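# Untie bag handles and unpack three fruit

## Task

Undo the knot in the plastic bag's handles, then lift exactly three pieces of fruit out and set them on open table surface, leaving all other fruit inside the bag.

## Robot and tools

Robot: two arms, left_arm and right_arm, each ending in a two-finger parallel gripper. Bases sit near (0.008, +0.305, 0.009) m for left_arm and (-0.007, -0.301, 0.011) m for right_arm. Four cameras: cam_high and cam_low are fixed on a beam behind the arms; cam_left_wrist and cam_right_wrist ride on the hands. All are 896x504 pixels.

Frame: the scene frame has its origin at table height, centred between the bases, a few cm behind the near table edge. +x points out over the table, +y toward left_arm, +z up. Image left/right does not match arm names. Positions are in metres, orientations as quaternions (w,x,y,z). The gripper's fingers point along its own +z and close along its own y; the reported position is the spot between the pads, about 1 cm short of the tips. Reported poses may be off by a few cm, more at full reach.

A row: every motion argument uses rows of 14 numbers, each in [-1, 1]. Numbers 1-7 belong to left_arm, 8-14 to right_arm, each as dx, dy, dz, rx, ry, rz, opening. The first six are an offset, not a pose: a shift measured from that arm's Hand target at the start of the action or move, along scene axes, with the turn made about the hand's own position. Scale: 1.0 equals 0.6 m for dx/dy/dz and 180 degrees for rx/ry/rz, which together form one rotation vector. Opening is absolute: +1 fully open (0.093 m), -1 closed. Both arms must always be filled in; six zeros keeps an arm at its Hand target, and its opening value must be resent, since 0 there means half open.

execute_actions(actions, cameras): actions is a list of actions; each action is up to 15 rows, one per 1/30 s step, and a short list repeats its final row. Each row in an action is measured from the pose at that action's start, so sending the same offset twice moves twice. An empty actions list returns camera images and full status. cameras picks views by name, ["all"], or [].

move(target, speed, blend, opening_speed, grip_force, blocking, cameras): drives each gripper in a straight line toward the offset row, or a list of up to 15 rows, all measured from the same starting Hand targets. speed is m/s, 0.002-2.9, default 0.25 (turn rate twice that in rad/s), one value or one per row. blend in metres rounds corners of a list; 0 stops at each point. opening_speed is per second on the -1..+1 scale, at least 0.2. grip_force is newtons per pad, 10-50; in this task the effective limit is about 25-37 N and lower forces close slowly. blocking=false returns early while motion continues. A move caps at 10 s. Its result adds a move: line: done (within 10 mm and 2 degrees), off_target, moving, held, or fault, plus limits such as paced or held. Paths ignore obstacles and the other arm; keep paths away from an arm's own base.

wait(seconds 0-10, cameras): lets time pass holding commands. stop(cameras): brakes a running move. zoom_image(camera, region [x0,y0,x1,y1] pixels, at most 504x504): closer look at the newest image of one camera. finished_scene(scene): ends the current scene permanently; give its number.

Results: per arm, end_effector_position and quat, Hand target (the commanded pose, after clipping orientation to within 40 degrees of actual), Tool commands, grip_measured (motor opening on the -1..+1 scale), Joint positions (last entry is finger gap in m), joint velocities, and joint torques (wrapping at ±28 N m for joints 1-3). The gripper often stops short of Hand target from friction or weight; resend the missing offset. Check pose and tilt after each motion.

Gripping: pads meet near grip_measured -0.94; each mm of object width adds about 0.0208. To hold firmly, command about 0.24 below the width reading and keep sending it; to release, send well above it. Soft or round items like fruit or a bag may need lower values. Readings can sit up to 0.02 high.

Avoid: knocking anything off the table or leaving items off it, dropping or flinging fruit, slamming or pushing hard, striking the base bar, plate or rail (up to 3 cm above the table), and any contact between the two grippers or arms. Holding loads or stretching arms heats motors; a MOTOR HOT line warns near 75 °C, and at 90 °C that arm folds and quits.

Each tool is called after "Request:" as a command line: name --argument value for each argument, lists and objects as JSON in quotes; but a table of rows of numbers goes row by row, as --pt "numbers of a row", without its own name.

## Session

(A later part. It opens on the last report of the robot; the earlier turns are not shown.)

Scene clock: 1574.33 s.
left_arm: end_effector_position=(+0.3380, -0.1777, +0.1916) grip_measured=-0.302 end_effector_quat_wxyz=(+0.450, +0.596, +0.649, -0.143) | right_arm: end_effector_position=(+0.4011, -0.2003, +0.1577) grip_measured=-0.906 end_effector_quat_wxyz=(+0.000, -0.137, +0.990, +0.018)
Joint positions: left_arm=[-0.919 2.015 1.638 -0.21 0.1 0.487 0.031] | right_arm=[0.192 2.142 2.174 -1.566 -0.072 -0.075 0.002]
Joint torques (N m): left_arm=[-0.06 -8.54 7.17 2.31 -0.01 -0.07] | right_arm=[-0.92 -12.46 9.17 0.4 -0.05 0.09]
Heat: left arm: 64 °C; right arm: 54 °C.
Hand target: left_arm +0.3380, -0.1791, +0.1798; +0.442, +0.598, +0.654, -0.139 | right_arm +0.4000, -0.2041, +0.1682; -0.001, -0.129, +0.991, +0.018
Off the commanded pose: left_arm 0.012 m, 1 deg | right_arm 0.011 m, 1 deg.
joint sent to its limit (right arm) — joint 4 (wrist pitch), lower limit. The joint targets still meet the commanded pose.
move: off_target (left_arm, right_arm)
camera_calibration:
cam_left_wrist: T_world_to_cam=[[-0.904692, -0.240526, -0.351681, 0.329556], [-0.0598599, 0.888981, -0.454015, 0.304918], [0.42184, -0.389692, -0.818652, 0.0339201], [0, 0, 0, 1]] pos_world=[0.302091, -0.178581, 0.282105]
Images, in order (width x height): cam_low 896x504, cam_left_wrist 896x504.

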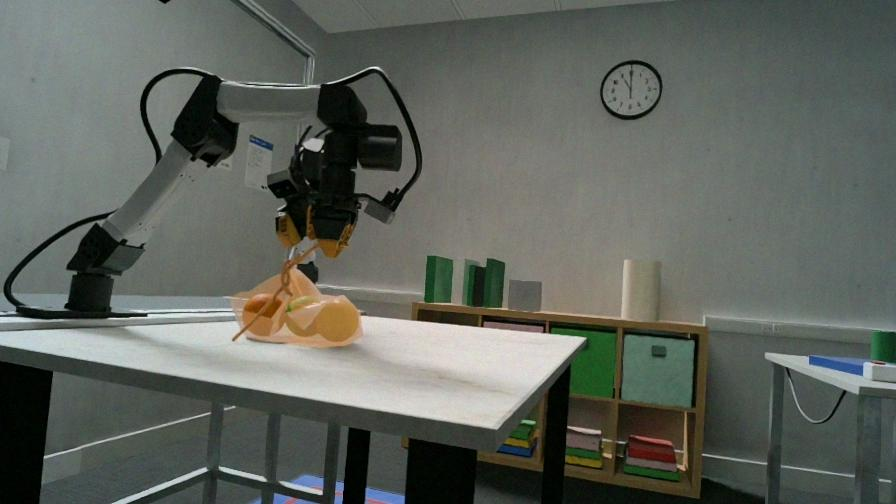

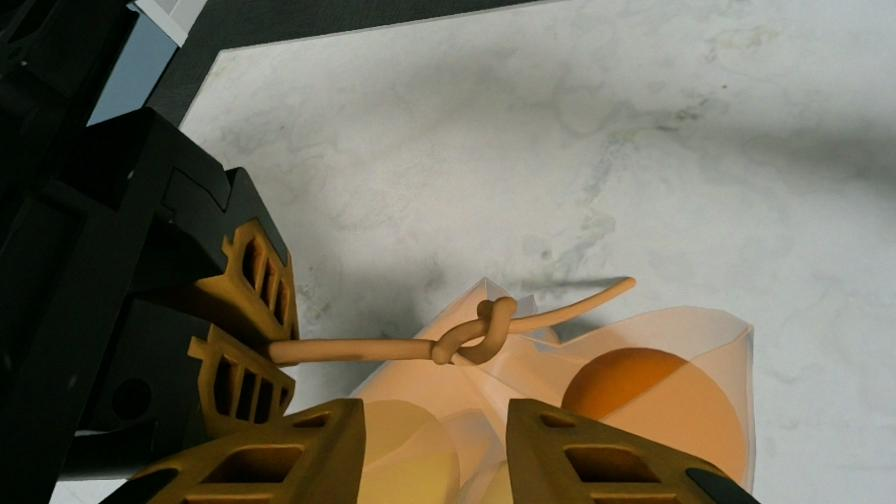

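Request:
move --target '[0.0095,-0.024,-0.057,0,0,0,-0.3,0,0,0,0,0,0,-1]' --speed 0.06 --cameras '["cam_left_wrist","cam_low"]'

Request:
zoom_image --camera "cam_left_wrist" --region '[320, 260, 580, 504]'

Request:
zoom_image --camera "cam_low" --region '[240, 200, 360, 310]'

Scene clock: 1601.90 s.
left_arm: end_effector_position=(+0.3439, -0.1944, +0.1628) grip_measured=-0.302 end_effector_quat_wxyz=(+0.454, +0.597, +0.645, -0.145) | right_arm: end_effector_position=(+0.4011, -0.2003, +0.1577) grip_measured=-0.906 end_effector_quat_wxyz=(+0.000, -0.137, +0.990, +0.018)
Joint positions: left_arm=[-0.928 2.098 1.638 -0.115 0.097 0.487 0.031] | right_arm=[0.192 2.142 2.174 -1.566 -0.072 -0.075 0.002]
Joint torques (N m): left_arm=[0.01 -8.83 6.52 2.3 -0.05 -0.1] | right_arm=[-0.88 -12.44 9.13 0.4 -0.03 0.11]
Heat: left arm: 59 °C; right arm: 54 °C.
Hand target: left_arm +0.3437, -0.1935, +0.1458; +0.443, +0.598, +0.654, -0.139 | right_arm +0.4000, -0.2041, +0.1682; -0.001, -0.129, +0.991, +0.018
Off the commanded pose: left_arm 0.017 m, 2 deg | right_arm 0.011 m, 1 deg.
joint sent to its limit (right arm) — joint 4 (wrist pitch), lower limit. The joint targets still meet the commanded pose.
move: off_target (left_arm, right_arm)
camera_calibration:
cam_left_wrist: T_world_to_cam=[[-0.903924, -0.236426, -0.356406, 0.322149], [-0.0496333, 0.885676, -0.461643, 0.304049], [0.424804, -0.3996, -0.812318, -0.00257385], [0, 0, 0, 1]] pos_world=[0.307382, -0.194153, 0.253087]
Images, in order (width x height): cam_low 896x504, cam_left_wrist 896x504.

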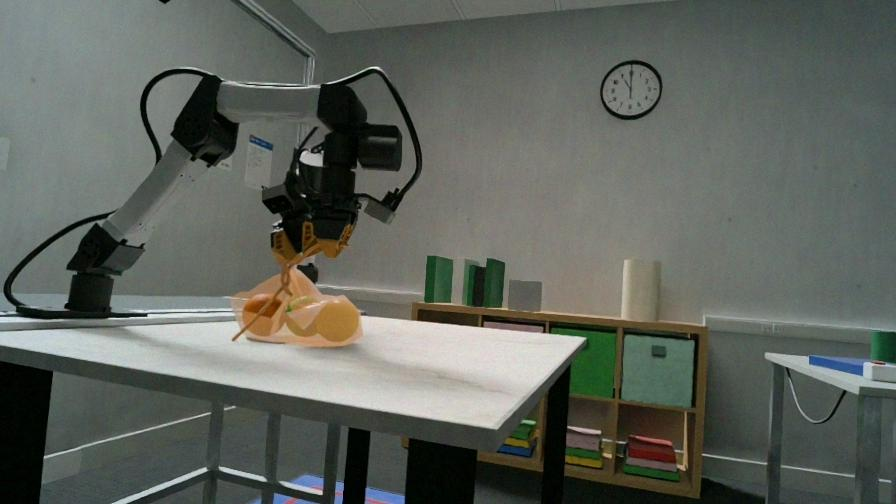

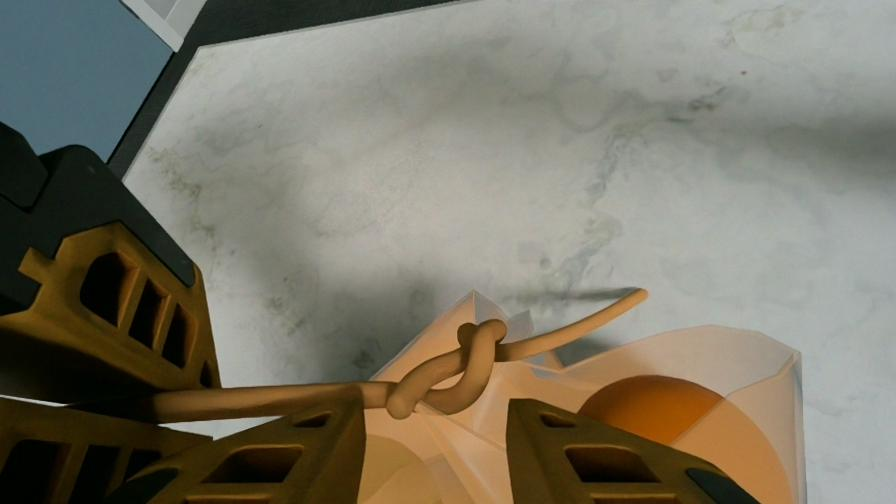

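Scaled by 1.938 from the camera's 896x504 image, which has a finer 1280x720 frame.

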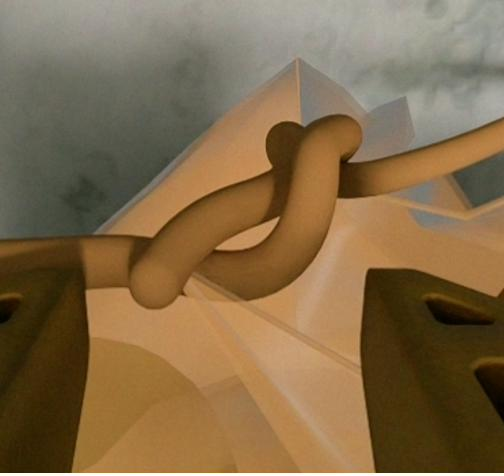

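Scaled by 4.200 from the camera's 896x504 image, which has a finer 1280x720 frame.

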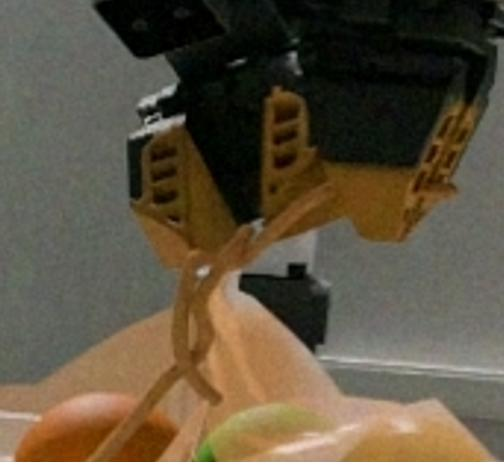

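Request:
move --target '[0.004,0.005,-0.03,0,0,0,-0.3,0,0,0,0,0,0,-1]' --speed 0.06 --cameras '["cam_left_wrist","cam_low"]'

Request:
zoom_image --camera "cam_left_wrist" --region '[320, 260, 580, 504]'

Request:
zoom_image --camera "cam_low" --region '[240, 200, 360, 310]'

Scene clock: 1619.97 s.
left_arm: end_effector_position=(+0.3440, -0.1941, +0.1456) grip_measured=-0.302 end_effector_quat_wxyz=(+0.455, +0.597, +0.644, -0.146) | right_arm: end_effector_position=(+0.4011, -0.2003, +0.1577) grip_measured=-0.906 end_effector_quat_wxyz=(+0.000, -0.137, +0.990, +0.018)
Joint positions: left_arm=[-0.928 2.114 1.591 -0.051 0.097 0.487 0.031] | right_arm=[0.192 2.142 2.174 -1.566 -0.072 -0.075 0.002]
Joint torques (N m): left_arm=[0.66 -8.87 6.27 2.33 0 -0.08] | right_arm=[-1.01 -12.46 9.25 0.36 -0.05 0.07]
Heat: left arm: 58 °C; right arm: 54 °C.
Hand target: left_arm +0.3461, -0.1904, +0.1277; +0.443, +0.598, +0.654, -0.139 | right_arm +0.4000, -0.2041, +0.1682; -0.001, -0.129, +0.991, +0.018
Off the commanded pose: left_arm 0.018 m, 2 deg | right_arm 0.011 m, 1 deg.
joint sent to its limit (right arm) — joint 4 (wrist pitch), lower limit. The joint targets still meet the commanded pose.
move: off_target (left_arm, right_arm)
camera_calibration:
cam_left_wrist: T_world_to_cam=[[-0.903582, -0.236864, -0.356979, 0.316057], [-0.0491524, 0.885071, -0.462853, 0.295771], [0.425585, -0.400679, -0.811378, -0.0170567], [0, 0, 0, 1]] pos_world=[0.30738, -0.19375, 0.235884]
Images, in order (width x height): cam_low 896x504, cam_left_wrist 896x504.

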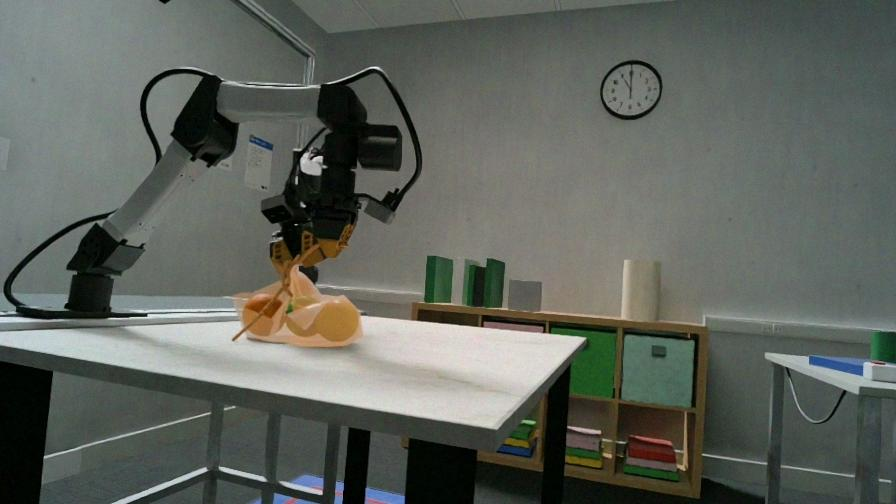

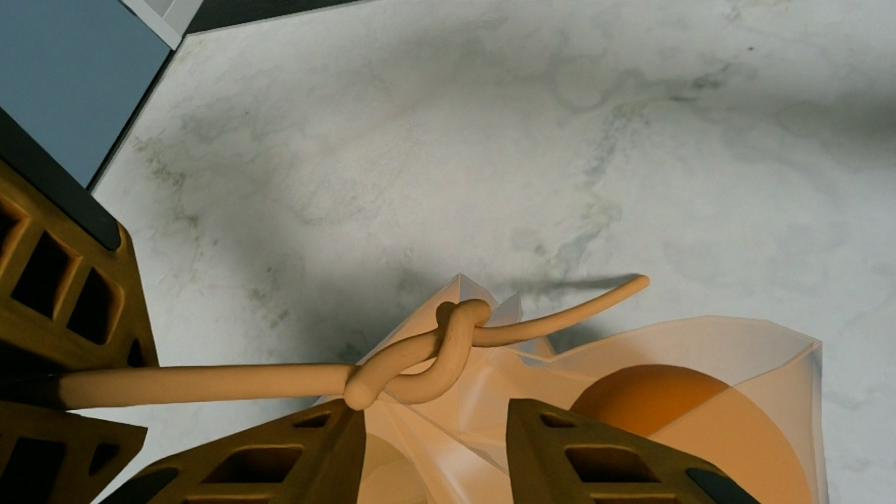

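Scaled by 1.938 from the camera's 896x504 image, which has a finer 1280x720 frame.

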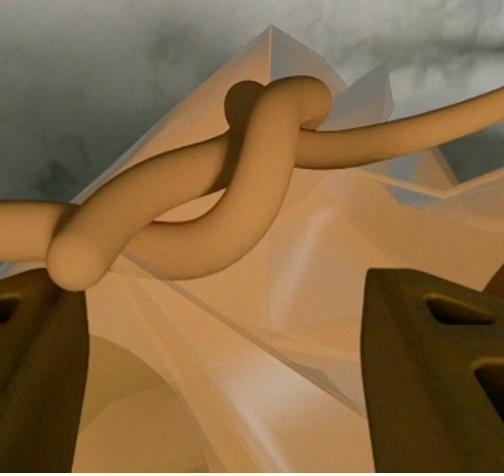

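Scaled by 4.200 from the camera's 896x504 image, which has a finer 1280x720 frame.

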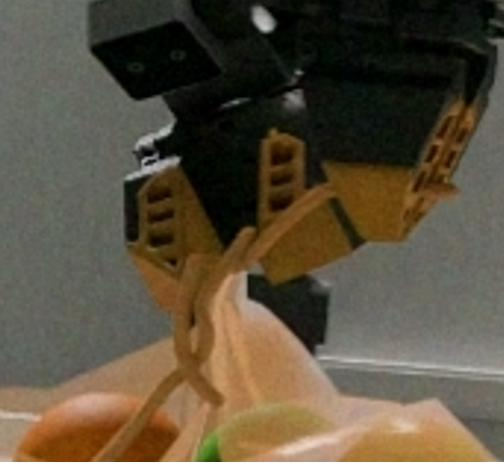

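Request:
move --target '[0.002,0.012,-0.008,0,0,0,-0.3,0,0,0,0,0,0,-1]' --speed 0.05 --cameras '["cam_left_wrist"]'

Request:
zoom_image --camera "cam_left_wrist" --region '[320, 260, 580, 504]'

Scene clock: 1629.03 s.
left_arm: end_effector_position=(+0.3462, -0.1875, +0.1347) grip_measured=-0.302 end_effector_quat_wxyz=(+0.451, +0.596, +0.649, -0.143) | right_arm: end_effector_position=(+0.4011, -0.2003, +0.1577) grip_measured=-0.906 end_effector_quat_wxyz=(+0.000, -0.137, +0.990, +0.018)
Joint positions: left_arm=[-0.919 2.114 1.554 -0.024 0.097 0.487 0.031] | right_arm=[0.192 2.142 2.174 -1.566 -0.072 -0.075 0.002]
Joint torques (N m): left_arm=[0.83 -9.69 6.09 2.34 0.09 -0.03] | right_arm=[-0.96 -12.41 9.18 0.4 -0.06 0.08]
Heat: left arm: 58 °C; right arm: 54 °C.
Hand target: left_arm +0.3473, -0.1833, +0.1230; +0.443, +0.598, +0.653, -0.139 | right_arm +0.4000, -0.2041, +0.1682; -0.001, -0.129, +0.991, +0.018
Off the commanded pose: left_arm 0.013 m, 1 deg | right_arm 0.011 m, 1 deg.
joint sent to its limit (right arm) — joint 4 (wrist pitch), lower limit. The joint targets still meet the commanded pose.
move: off_target (left_arm, right_arm)
camera_calibration:
cam_left_wrist: T_world_to_cam=[[-0.903507, -0.242259, -0.353533, 0.314166], [-0.0601128, 0.888388, -0.455141, 0.288403], [0.424336, -0.389971, -0.817228, -0.0209627], [0, 0, 0, 1]] pos_world=[0.310083, -0.188279, 0.225201]
Images, in order (width x height): cam_left_wrist 896x504.

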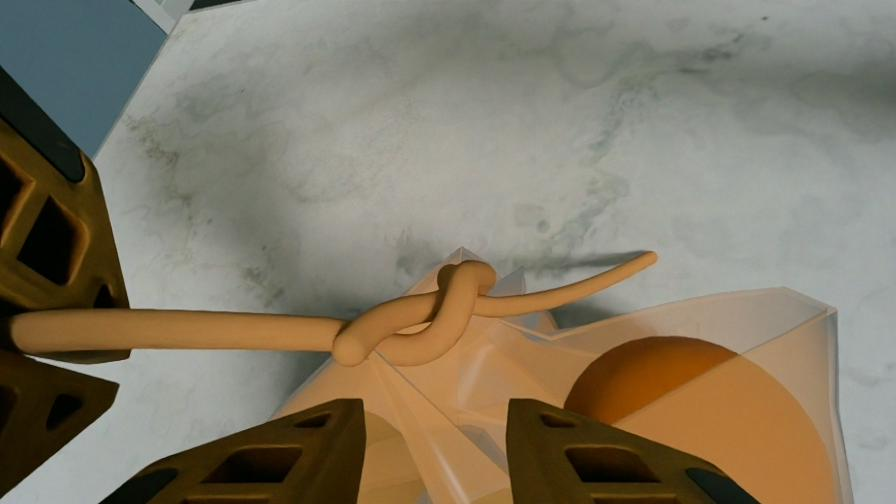

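Scaled by 1.938 from the camera's 896x504 image, which has a finer 1280x720 frame.

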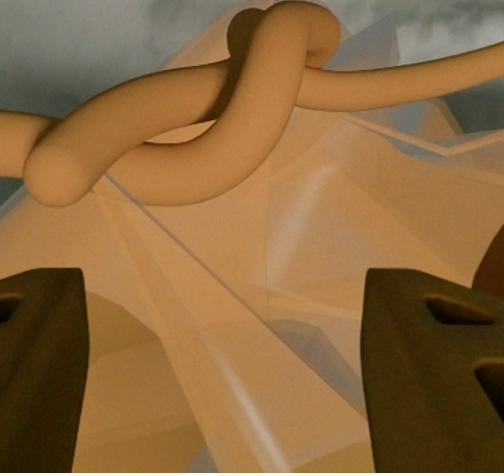

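Request:
move --target '[0,0,0,0,0,0,-1,0,0,0,0,0,0,-1]' --opening_speed 0.7 --cameras '["cam_left_wrist"]'

Request:
zoom_image --camera "cam_left_wrist" --region '[320, 240, 580, 504]'

Scene clock: 1643.30 s.
left_arm: end_effector_position=(+0.3463, -0.1877, +0.1351) grip_measured=-0.935 end_effector_quat_wxyz=(+0.452, +0.595, +0.649, -0.143) | right_arm: end_effector_position=(+0.4011, -0.2003, +0.1577) grip_measured=-0.906 end_effector_quat_wxyz=(+0.000, -0.137, +0.990, +0.018)
Joint positions: left_arm=[-0.919 2.114 1.554 -0.022 0.097 0.487 0] | right_arm=[0.192 2.142 2.174 -1.566 -0.072 -0.075 0.002]
Joint torques (N m): left_arm=[0.81 -9.69 6.16 2.31 0.1 -0.02] | right_arm=[-0.95 -12.38 9.09 0.35 -0.06 0.04]
Heat: left arm: 57 °C; right arm: 54 °C.
Hand target: left_arm +0.3473, -0.1834, +0.1231; +0.443, +0.598, +0.653, -0.139 | right_arm +0.4000, -0.2041, +0.1682; -0.001, -0.129, +0.991, +0.018
Off the commanded pose: left_arm 0.013 m, 1 deg | right_arm 0.011 m, 1 deg.
joint sent to its limit (right arm) — joint 4 (wrist pitch), lower limit. The joint targets still meet the commanded pose.
move: off_target (left_arm, right_arm)
camera_calibration:
cam_left_wrist: T_world_to_cam=[[-0.903076, -0.242851, -0.354227, 0.314192], [-0.0595977, 0.887662, -0.456624, 0.288707], [0.425325, -0.391255, -0.8161, -0.0214775], [0, 0, 0, 1]] pos_world=[0.31008, -0.188376, 0.225598]
Images, in order (width x height): cam_left_wrist 896x504.

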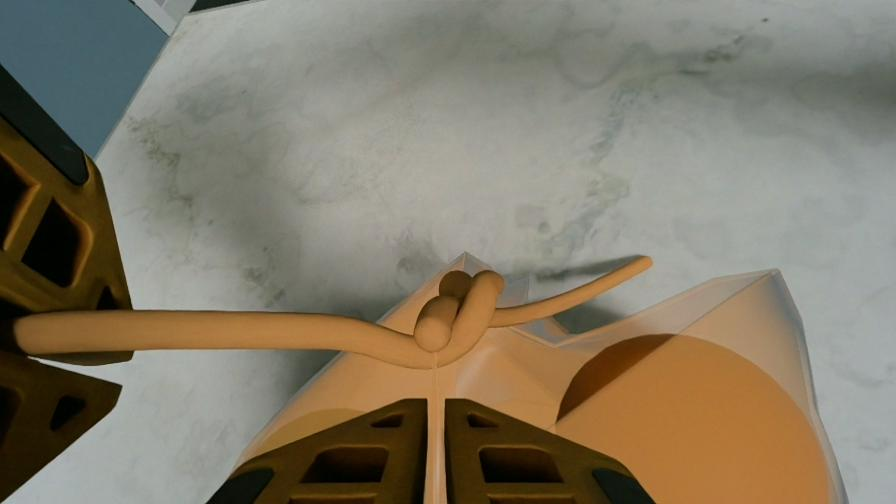

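Scaled by 1.909 from the camera's 896x504 image, which has a finer 1280x720 frame.

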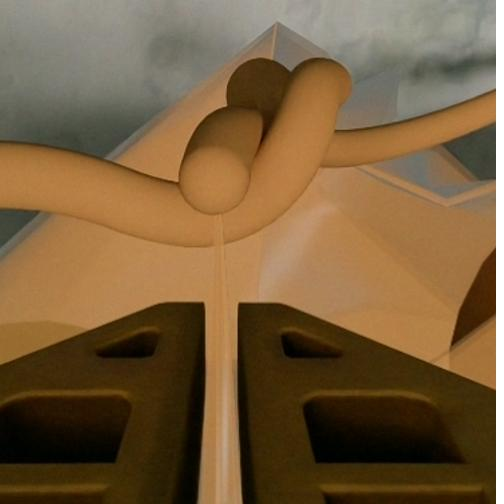

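Request:
move --target '[-0.005,0.07,0.03,0,0,0,-1,0,0,0,0,0,0,-1]' --speed 0.05 --cameras '["cam_left_wrist","cam_low"]'

Request:
zoom_image --camera "cam_left_wrist" --region '[300, 200, 600, 504]'

Request:
zoom_image --camera "cam_low" --region '[240, 200, 360, 310]'

Scene clock: 1657.67 s.
left_arm: end_effector_position=(+0.3458, -0.1473, +0.1323) grip_measured=-0.935 end_effector_quat_wxyz=(+0.439, +0.597, +0.657, -0.140) | right_arm: end_effector_position=(+0.4011, -0.2003, +0.1577) grip_measured=-0.906 end_effector_quat_wxyz=(+0.000, -0.137, +0.990, +0.018)
Joint positions: left_arm=[-0.866 2.008 1.406 -0.015 0.136 0.511 0] | right_arm=[0.192 2.142 2.174 -1.566 -0.072 -0.075 0.002]
Joint torques (N m): left_arm=[0.85 -11.95 5.9 2.16 0.16 0.04] | right_arm=[-0.98 -12.48 9.18 0.37 -0.05 0.07]
Heat: left arm: 57 °C; right arm: 54 °C.
Hand target: left_arm +0.3443, -0.1413, +0.1410; +0.443, +0.598, +0.653, -0.139 | right_arm +0.4000, -0.2041, +0.1682; -0.001, -0.129, +0.991, +0.018
Off the commanded pose: left_arm 0.011 m, 1 deg | right_arm 0.011 m, 1 deg.
joint sent to its limit (right arm) — joint 4 (wrist pitch), lower limit. The joint targets still meet the commanded pose.
move: off_target (left_arm, right_arm)
camera_calibration:
cam_left_wrist: T_world_to_cam=[[-0.908364, -0.241627, -0.341307, 0.322912], [-0.0755336, 0.897551, -0.434392, 0.255531], [0.411301, -0.368806, -0.833555, 0.00267929], [0, 0, 0, 1]] pos_world=[0.311521, -0.15034, 0.223446]
Images, in order (width x height): cam_low 896x504, cam_left_wrist 896x504.

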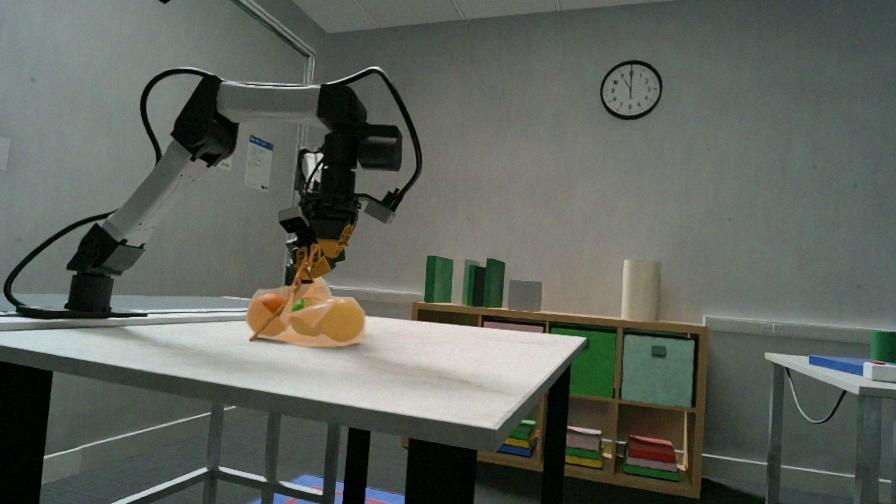

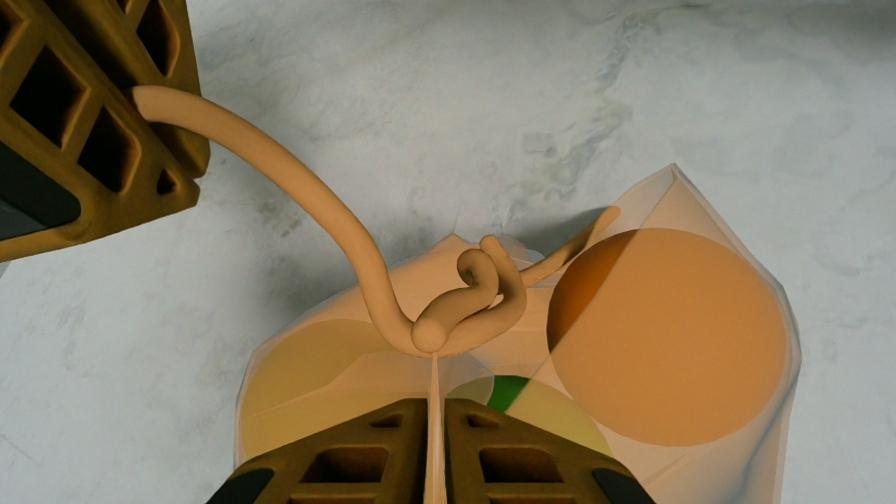

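Scaled by 1.658 from the camera's 896x504 image, which has a finer 1280x720 frame.

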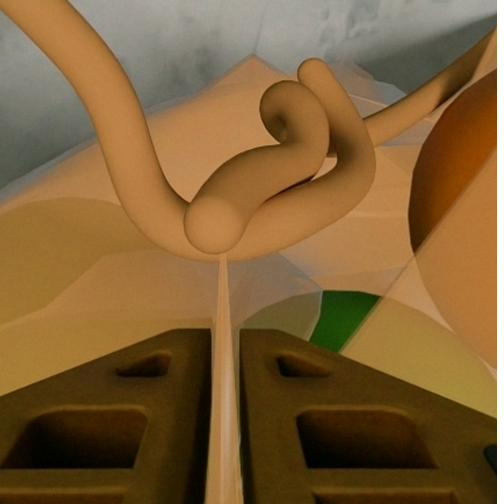

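Scaled by 4.200 from the camera's 896x504 image, which has a finer 1280x720 frame.

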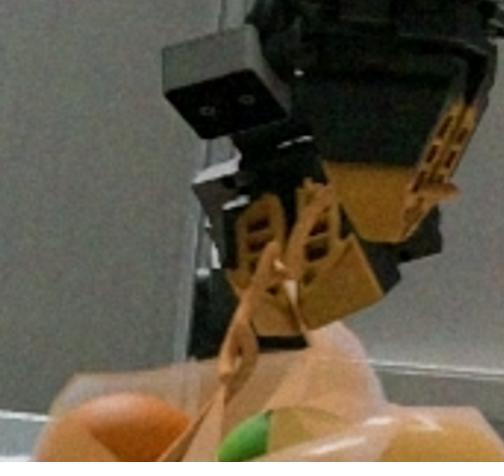

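Request:
move --pt "0 0 0 0 0 0 -1 0.0 -0.05 -0.03 0 0 0 -1" --pt "0 0 0 0 0 0 -1 0.0 -0.1 -0.13 0 0 0 -1" --speed 0.05 --blend '[0.01,0]' --cameras '["cam_left_wrist","cam_low","cam_right_wrist"]'

Request:
zoom_image --camera "cam_left_wrist" --region '[300, 200, 600, 504]'

Request:
zoom_image --camera "cam_low" --region '[240, 200, 360, 310]'

Scene clock: 1704.63 s.
left_arm: end_effector_position=(+0.3458, -0.1473, +0.1323) grip_measured=-0.935 end_effector_quat_wxyz=(+0.439, +0.597, +0.657, -0.139) | right_arm: end_effector_position=(+0.3980, -0.2603, +0.0768) grip_measured=-0.906 end_effector_quat_wxyz=(-0.024, -0.130, +0.991, +0.017)
Joint positions: left_arm=[-0.866 2.008 1.406 -0.015 0.136 0.512 0] | right_arm=[0.055 2.121 1.807 -1.278 -0.072 -0.2 0.002]
Joint torques (N m): left_arm=[0.91 -12.07 6.02 2.17 0.16 0.04] | right_arm=[-1.16 -14.84 6.43 0.61 -0.08 -0.09]
Heat: left arm: 62 °C; right arm: 54 °C.
Hand target: left_arm +0.3444, -0.1413, +0.1410; +0.443, +0.598, +0.653, -0.139 | right_arm +0.4001, -0.2641, +0.0902; +0.000, -0.129, +0.991, +0.018
Off the commanded pose: left_arm 0.011 m, 1 deg | right_arm 0.014 m, 3 deg.
move: off_target (left_arm, right_arm)
camera_calibration:
cam_left_wrist: T_world_to_cam=[[-0.908281, -0.24077, -0.342134, 0.323108], [-0.0745155, 0.897824, -0.434005, 0.255161], [0.411671, -0.368704, -0.833417, 0.00259012], [0, 0, 0, 1]] pos_world=[0.31142, -0.15034, 0.223446]
cam_right_wrist: T_world_to_cam=[[0.265559, -0.963243, -0.0405259, -0.353488], [-0.858116, -0.255318, 0.445476, 0.280682], [-0.439449, -0.0835242, -0.894376, 0.307742], [0, 0, 0, 1]] pos_world=[0.469966, -0.243128, 0.135875]
Images, in order (width x height): cam_low 896x504, cam_left_wrist 896x504, cam_right_wrist 896x504.

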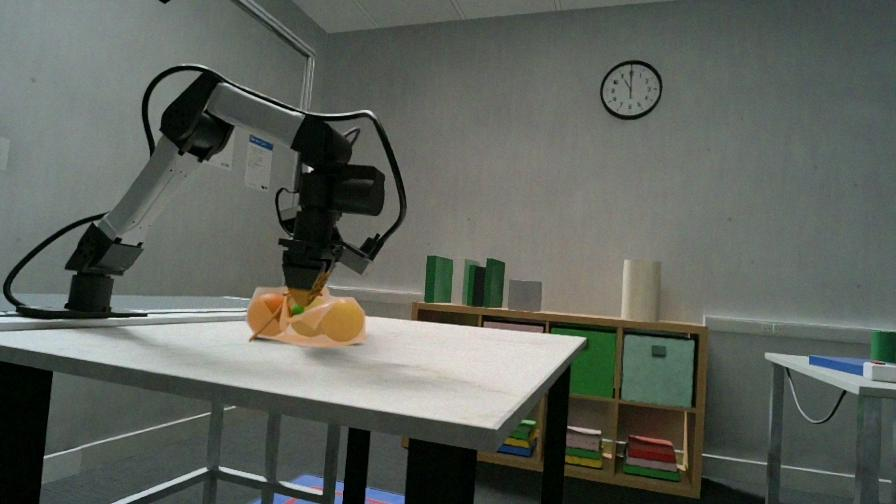

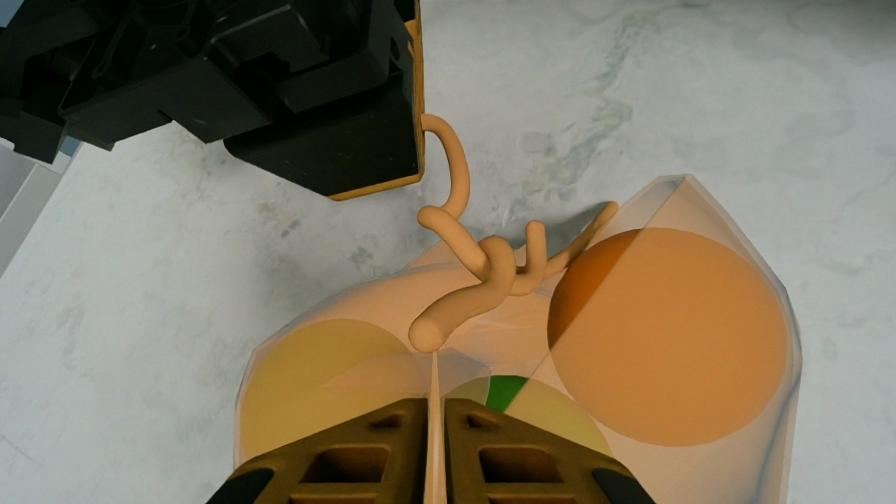

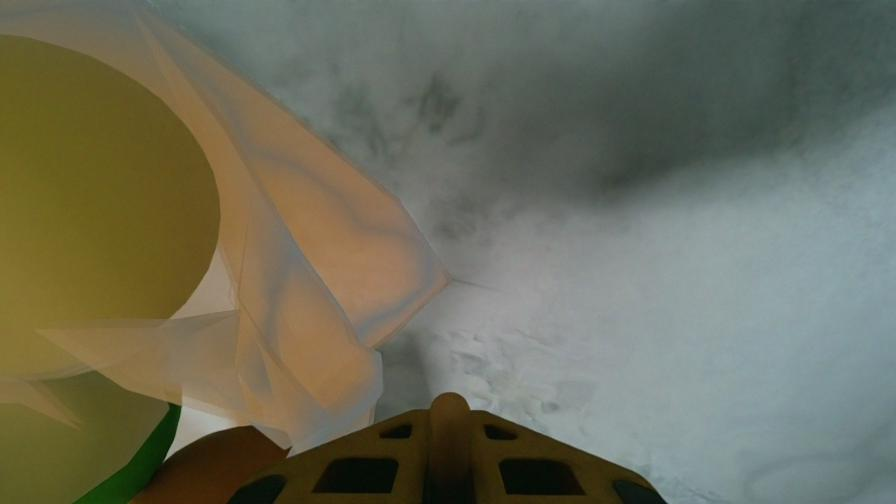

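Scaled by 1.658 from the camera's 896x504 image, which has a finer 1280x720 frame.

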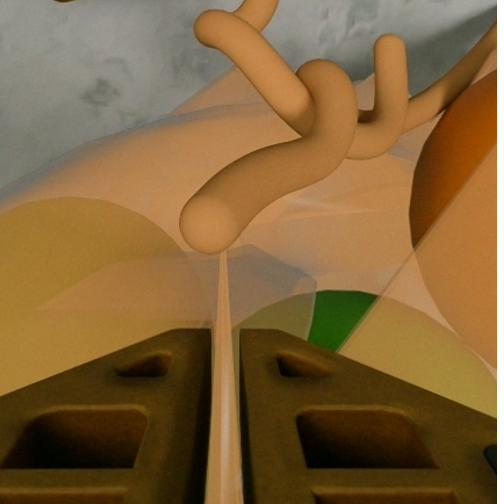

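Scaled by 4.200 from the camera's 896x504 image, which has a finer 1280x720 frame.

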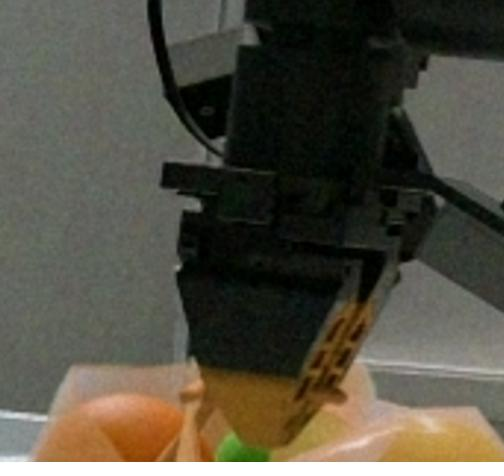

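Request:
zoom_image --camera "cam_left_wrist" --region '[390, 90, 650, 350]'

Scaled by 1.938 from the camera's 896x504 image, which has a finer 1280x720 frame.

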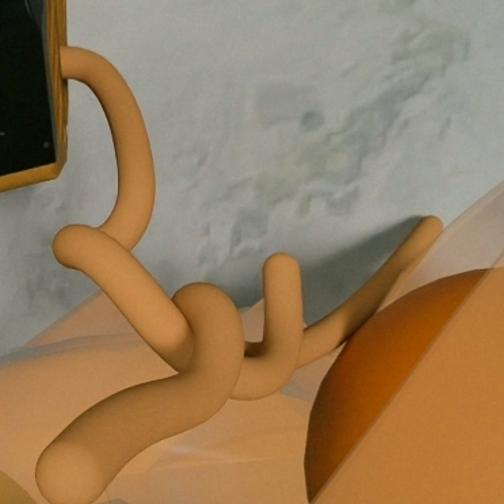

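Request:
move --target '[-0.01,0.06,0.08,0,0,0,-1,0,0,0,0,0,0,-1]' --speed 0.05 --cameras '["cam_left_wrist","cam_low"]'

Request:
zoom_image --camera "cam_left_wrist" --region '[360, 90, 660, 390]'

Request:
zoom_image --camera "cam_low" --region '[220, 200, 400, 370]'

Scene clock: 1731.10 s.
left_arm: end_effector_position=(+0.3416, -0.1132, +0.1846) grip_measured=-0.935 end_effector_quat_wxyz=(+0.445, +0.595, +0.654, -0.141) | right_arm: end_effector_position=(+0.3981, -0.2603, +0.0768) grip_measured=-0.906 end_effector_quat_wxyz=(-0.023, -0.130, +0.991, +0.017)
Joint positions: left_arm=[-0.818 1.844 1.385 -0.148 0.177 0.54 0] | right_arm=[0.055 2.121 1.807 -1.277 -0.072 -0.2 0.002]
Joint torques (N m): left_arm=[0.96 -10.88 6.26 2.05 0.16 0.04] | right_arm=[-1.16 -14.93 6.54 0.6 -0.11 -0.07]
Heat: left arm: 64 °C; right arm: 54 °C.
Hand target: left_arm +0.3385, -0.1053, +0.1890; +0.443, +0.598, +0.654, -0.139 | right_arm +0.4000, -0.2641, +0.0902; -0.001, -0.129, +0.991, +0.018
Off the commanded pose: left_arm 0.010 m, 0 deg | right_arm 0.014 m, 3 deg.
move: off_target (right_arm)
camera_calibration:
cam_left_wrist: T_world_to_cam=[[-0.905821, -0.243657, -0.346582, 0.345021], [-0.0701899, 0.893071, -0.444407, 0.246807], [0.417805, -0.378227, -0.826065, 0.0558848], [0, 0, 0, 1]] pos_world=[0.306502, -0.115213, 0.275425]
Images, in order (width x height): cam_low 896x504, cam_left_wrist 896x504.

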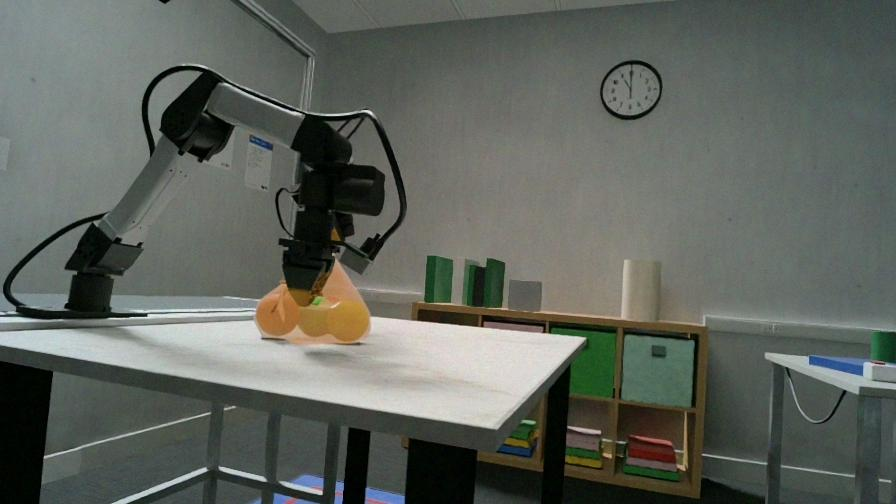

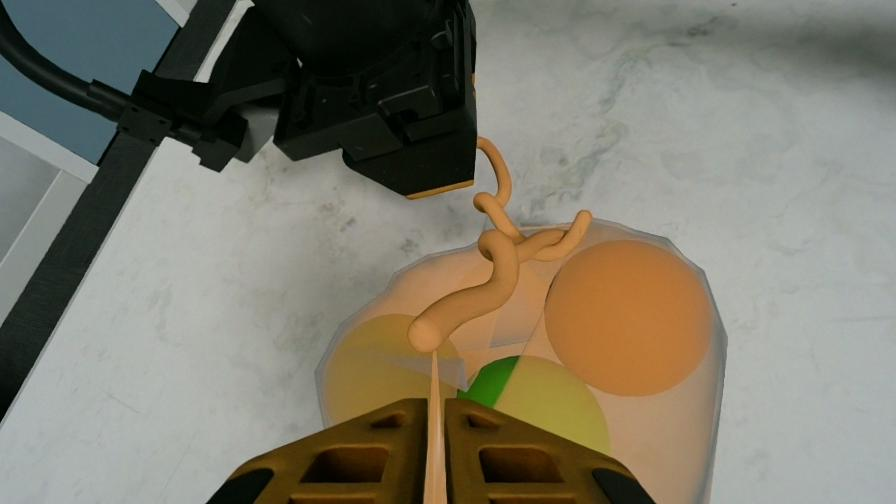

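Scaled by 1.680 from the camera's 896x504 image, which has a finer 1280x720 frame.

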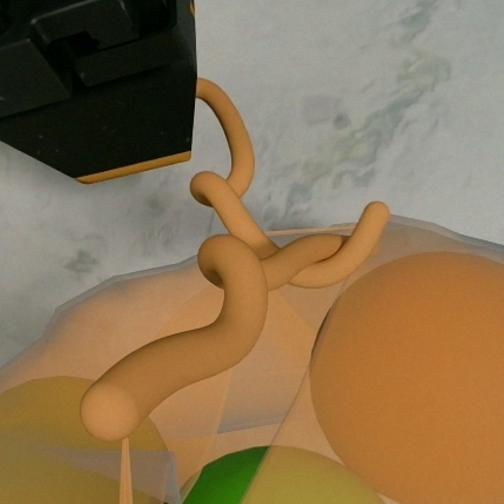

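Scaled by 2.800 from the camera's 896x504 image, which has a finer 1280x720 frame.

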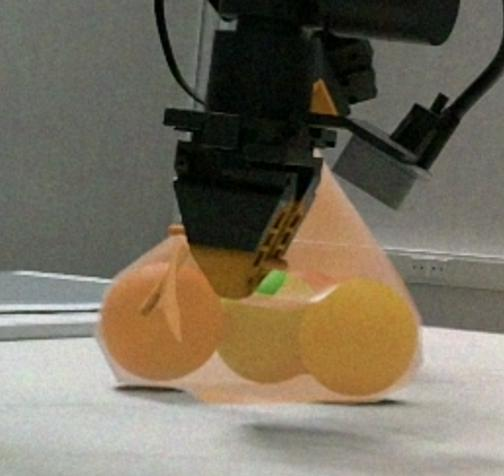

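Request:
zoom_image --camera "cam_left_wrist" --region '[460, 120, 610, 300]'

Request:
zoom_image --camera "cam_low" --region '[255, 270, 300, 330]'

Scaled by 2.800 from the camera's 896x504 image, which has a finer 1280x720 frame.

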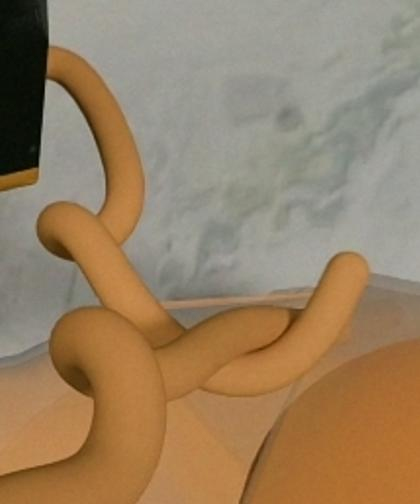

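Scaled by 8.400 from the camera's 896x504 image, which has a finer 1280x720 frame.

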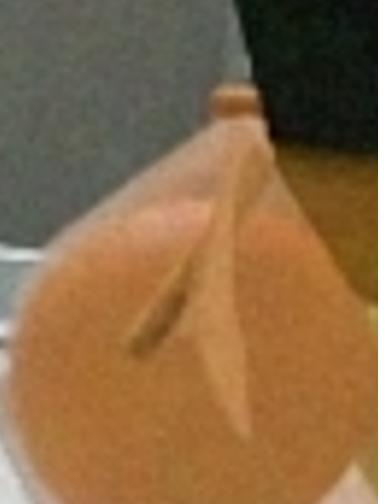

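Request:
move --target '[0,0,0,0,0,0,-1,-0.02,-0.07,-0.02,0,0,0,-1]' --speed 0.05 --cameras '["cam_left_wrist","cam_low"]'

Request:
zoom_image --camera "cam_left_wrist" --region '[430, 120, 630, 320]'

Request:
zoom_image --camera "cam_low" --region '[220, 220, 400, 370]'

Scene clock: 1760.80 s.
left_arm: end_effector_position=(+0.3414, -0.1132, +0.1844) grip_measured=-0.935 end_effector_quat_wxyz=(+0.445, +0.596, +0.654, -0.141) | right_arm: end_effector_position=(+0.3860, -0.3031, +0.0661) grip_measured=-0.906 end_effector_quat_wxyz=(-0.023, -0.129, +0.991, +0.018)
Joint positions: left_arm=[-0.818 1.844 1.385 -0.149 0.178 0.54 0] | right_arm=[-0.051 2.079 1.691 -1.211 -0.072 -0.304 0.002]
Joint torques (N m): left_arm=[0.96 -10.81 6.23 2.07 0.17 0.05] | right_arm=[-0.99 -14.38 6.49 0.56 -0.12 -0.1]
Heat: left arm: 67 °C; right arm: 55 °C.
Hand target: left_arm +0.3384, -0.1053, +0.1890; +0.443, +0.598, +0.653, -0.139 | right_arm +0.3880, -0.3061, +0.0783; -0.001, -0.129, +0.991, +0.018
Off the commanded pose: left_arm 0.010 m, 0 deg | right_arm 0.013 m, 3 deg.
move: off_target (right_arm)
camera_calibration:
cam_left_wrist: T_world_to_cam=[[-0.906234, -0.242713, -0.346166, 0.345019], [-0.0696622, 0.893324, -0.443982, 0.246507], [0.416998, -0.378237, -0.826468, 0.0562006], [0, 0, 0, 1]] pos_world=[0.306404, -0.115213, 0.275326]
Images, in order (width x height): cam_low 896x504, cam_left_wrist 896x504.

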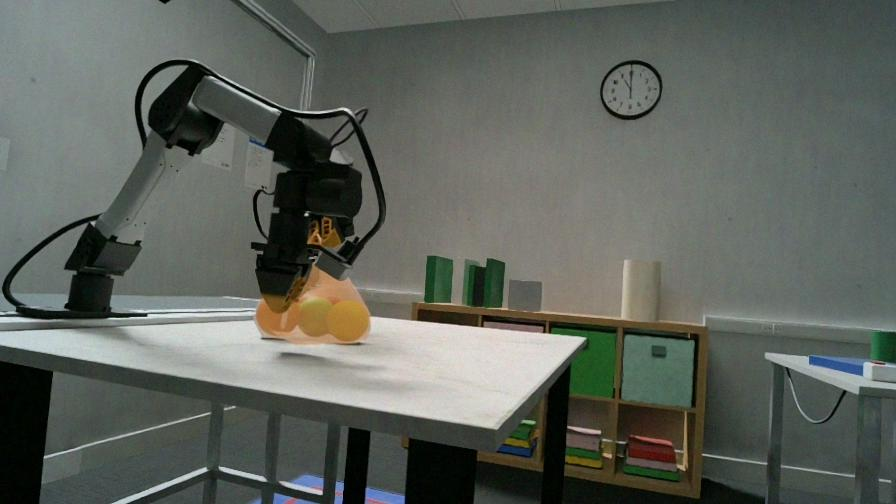

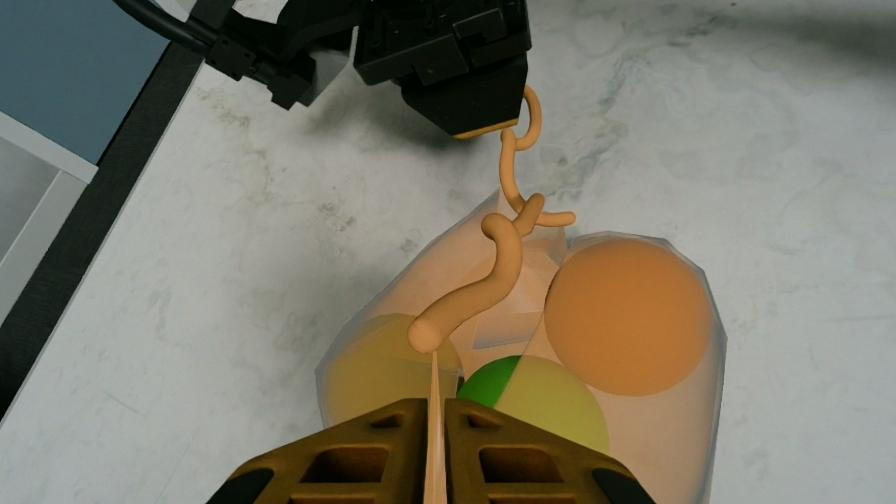

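Scaled by 2.520 from the camera's 896x504 image, which has a finer 1280x720 frame.

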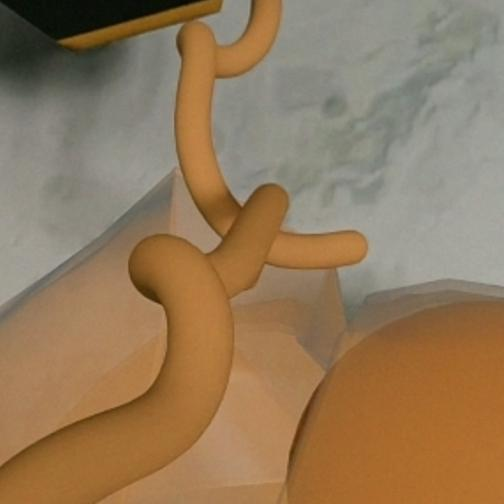

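Scaled by 2.800 from the camera's 896x504 image, which has a finer 1280x720 frame.

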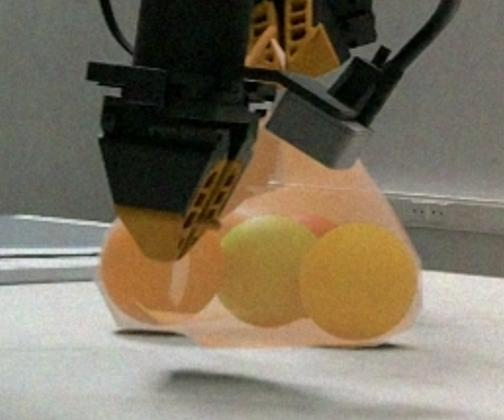

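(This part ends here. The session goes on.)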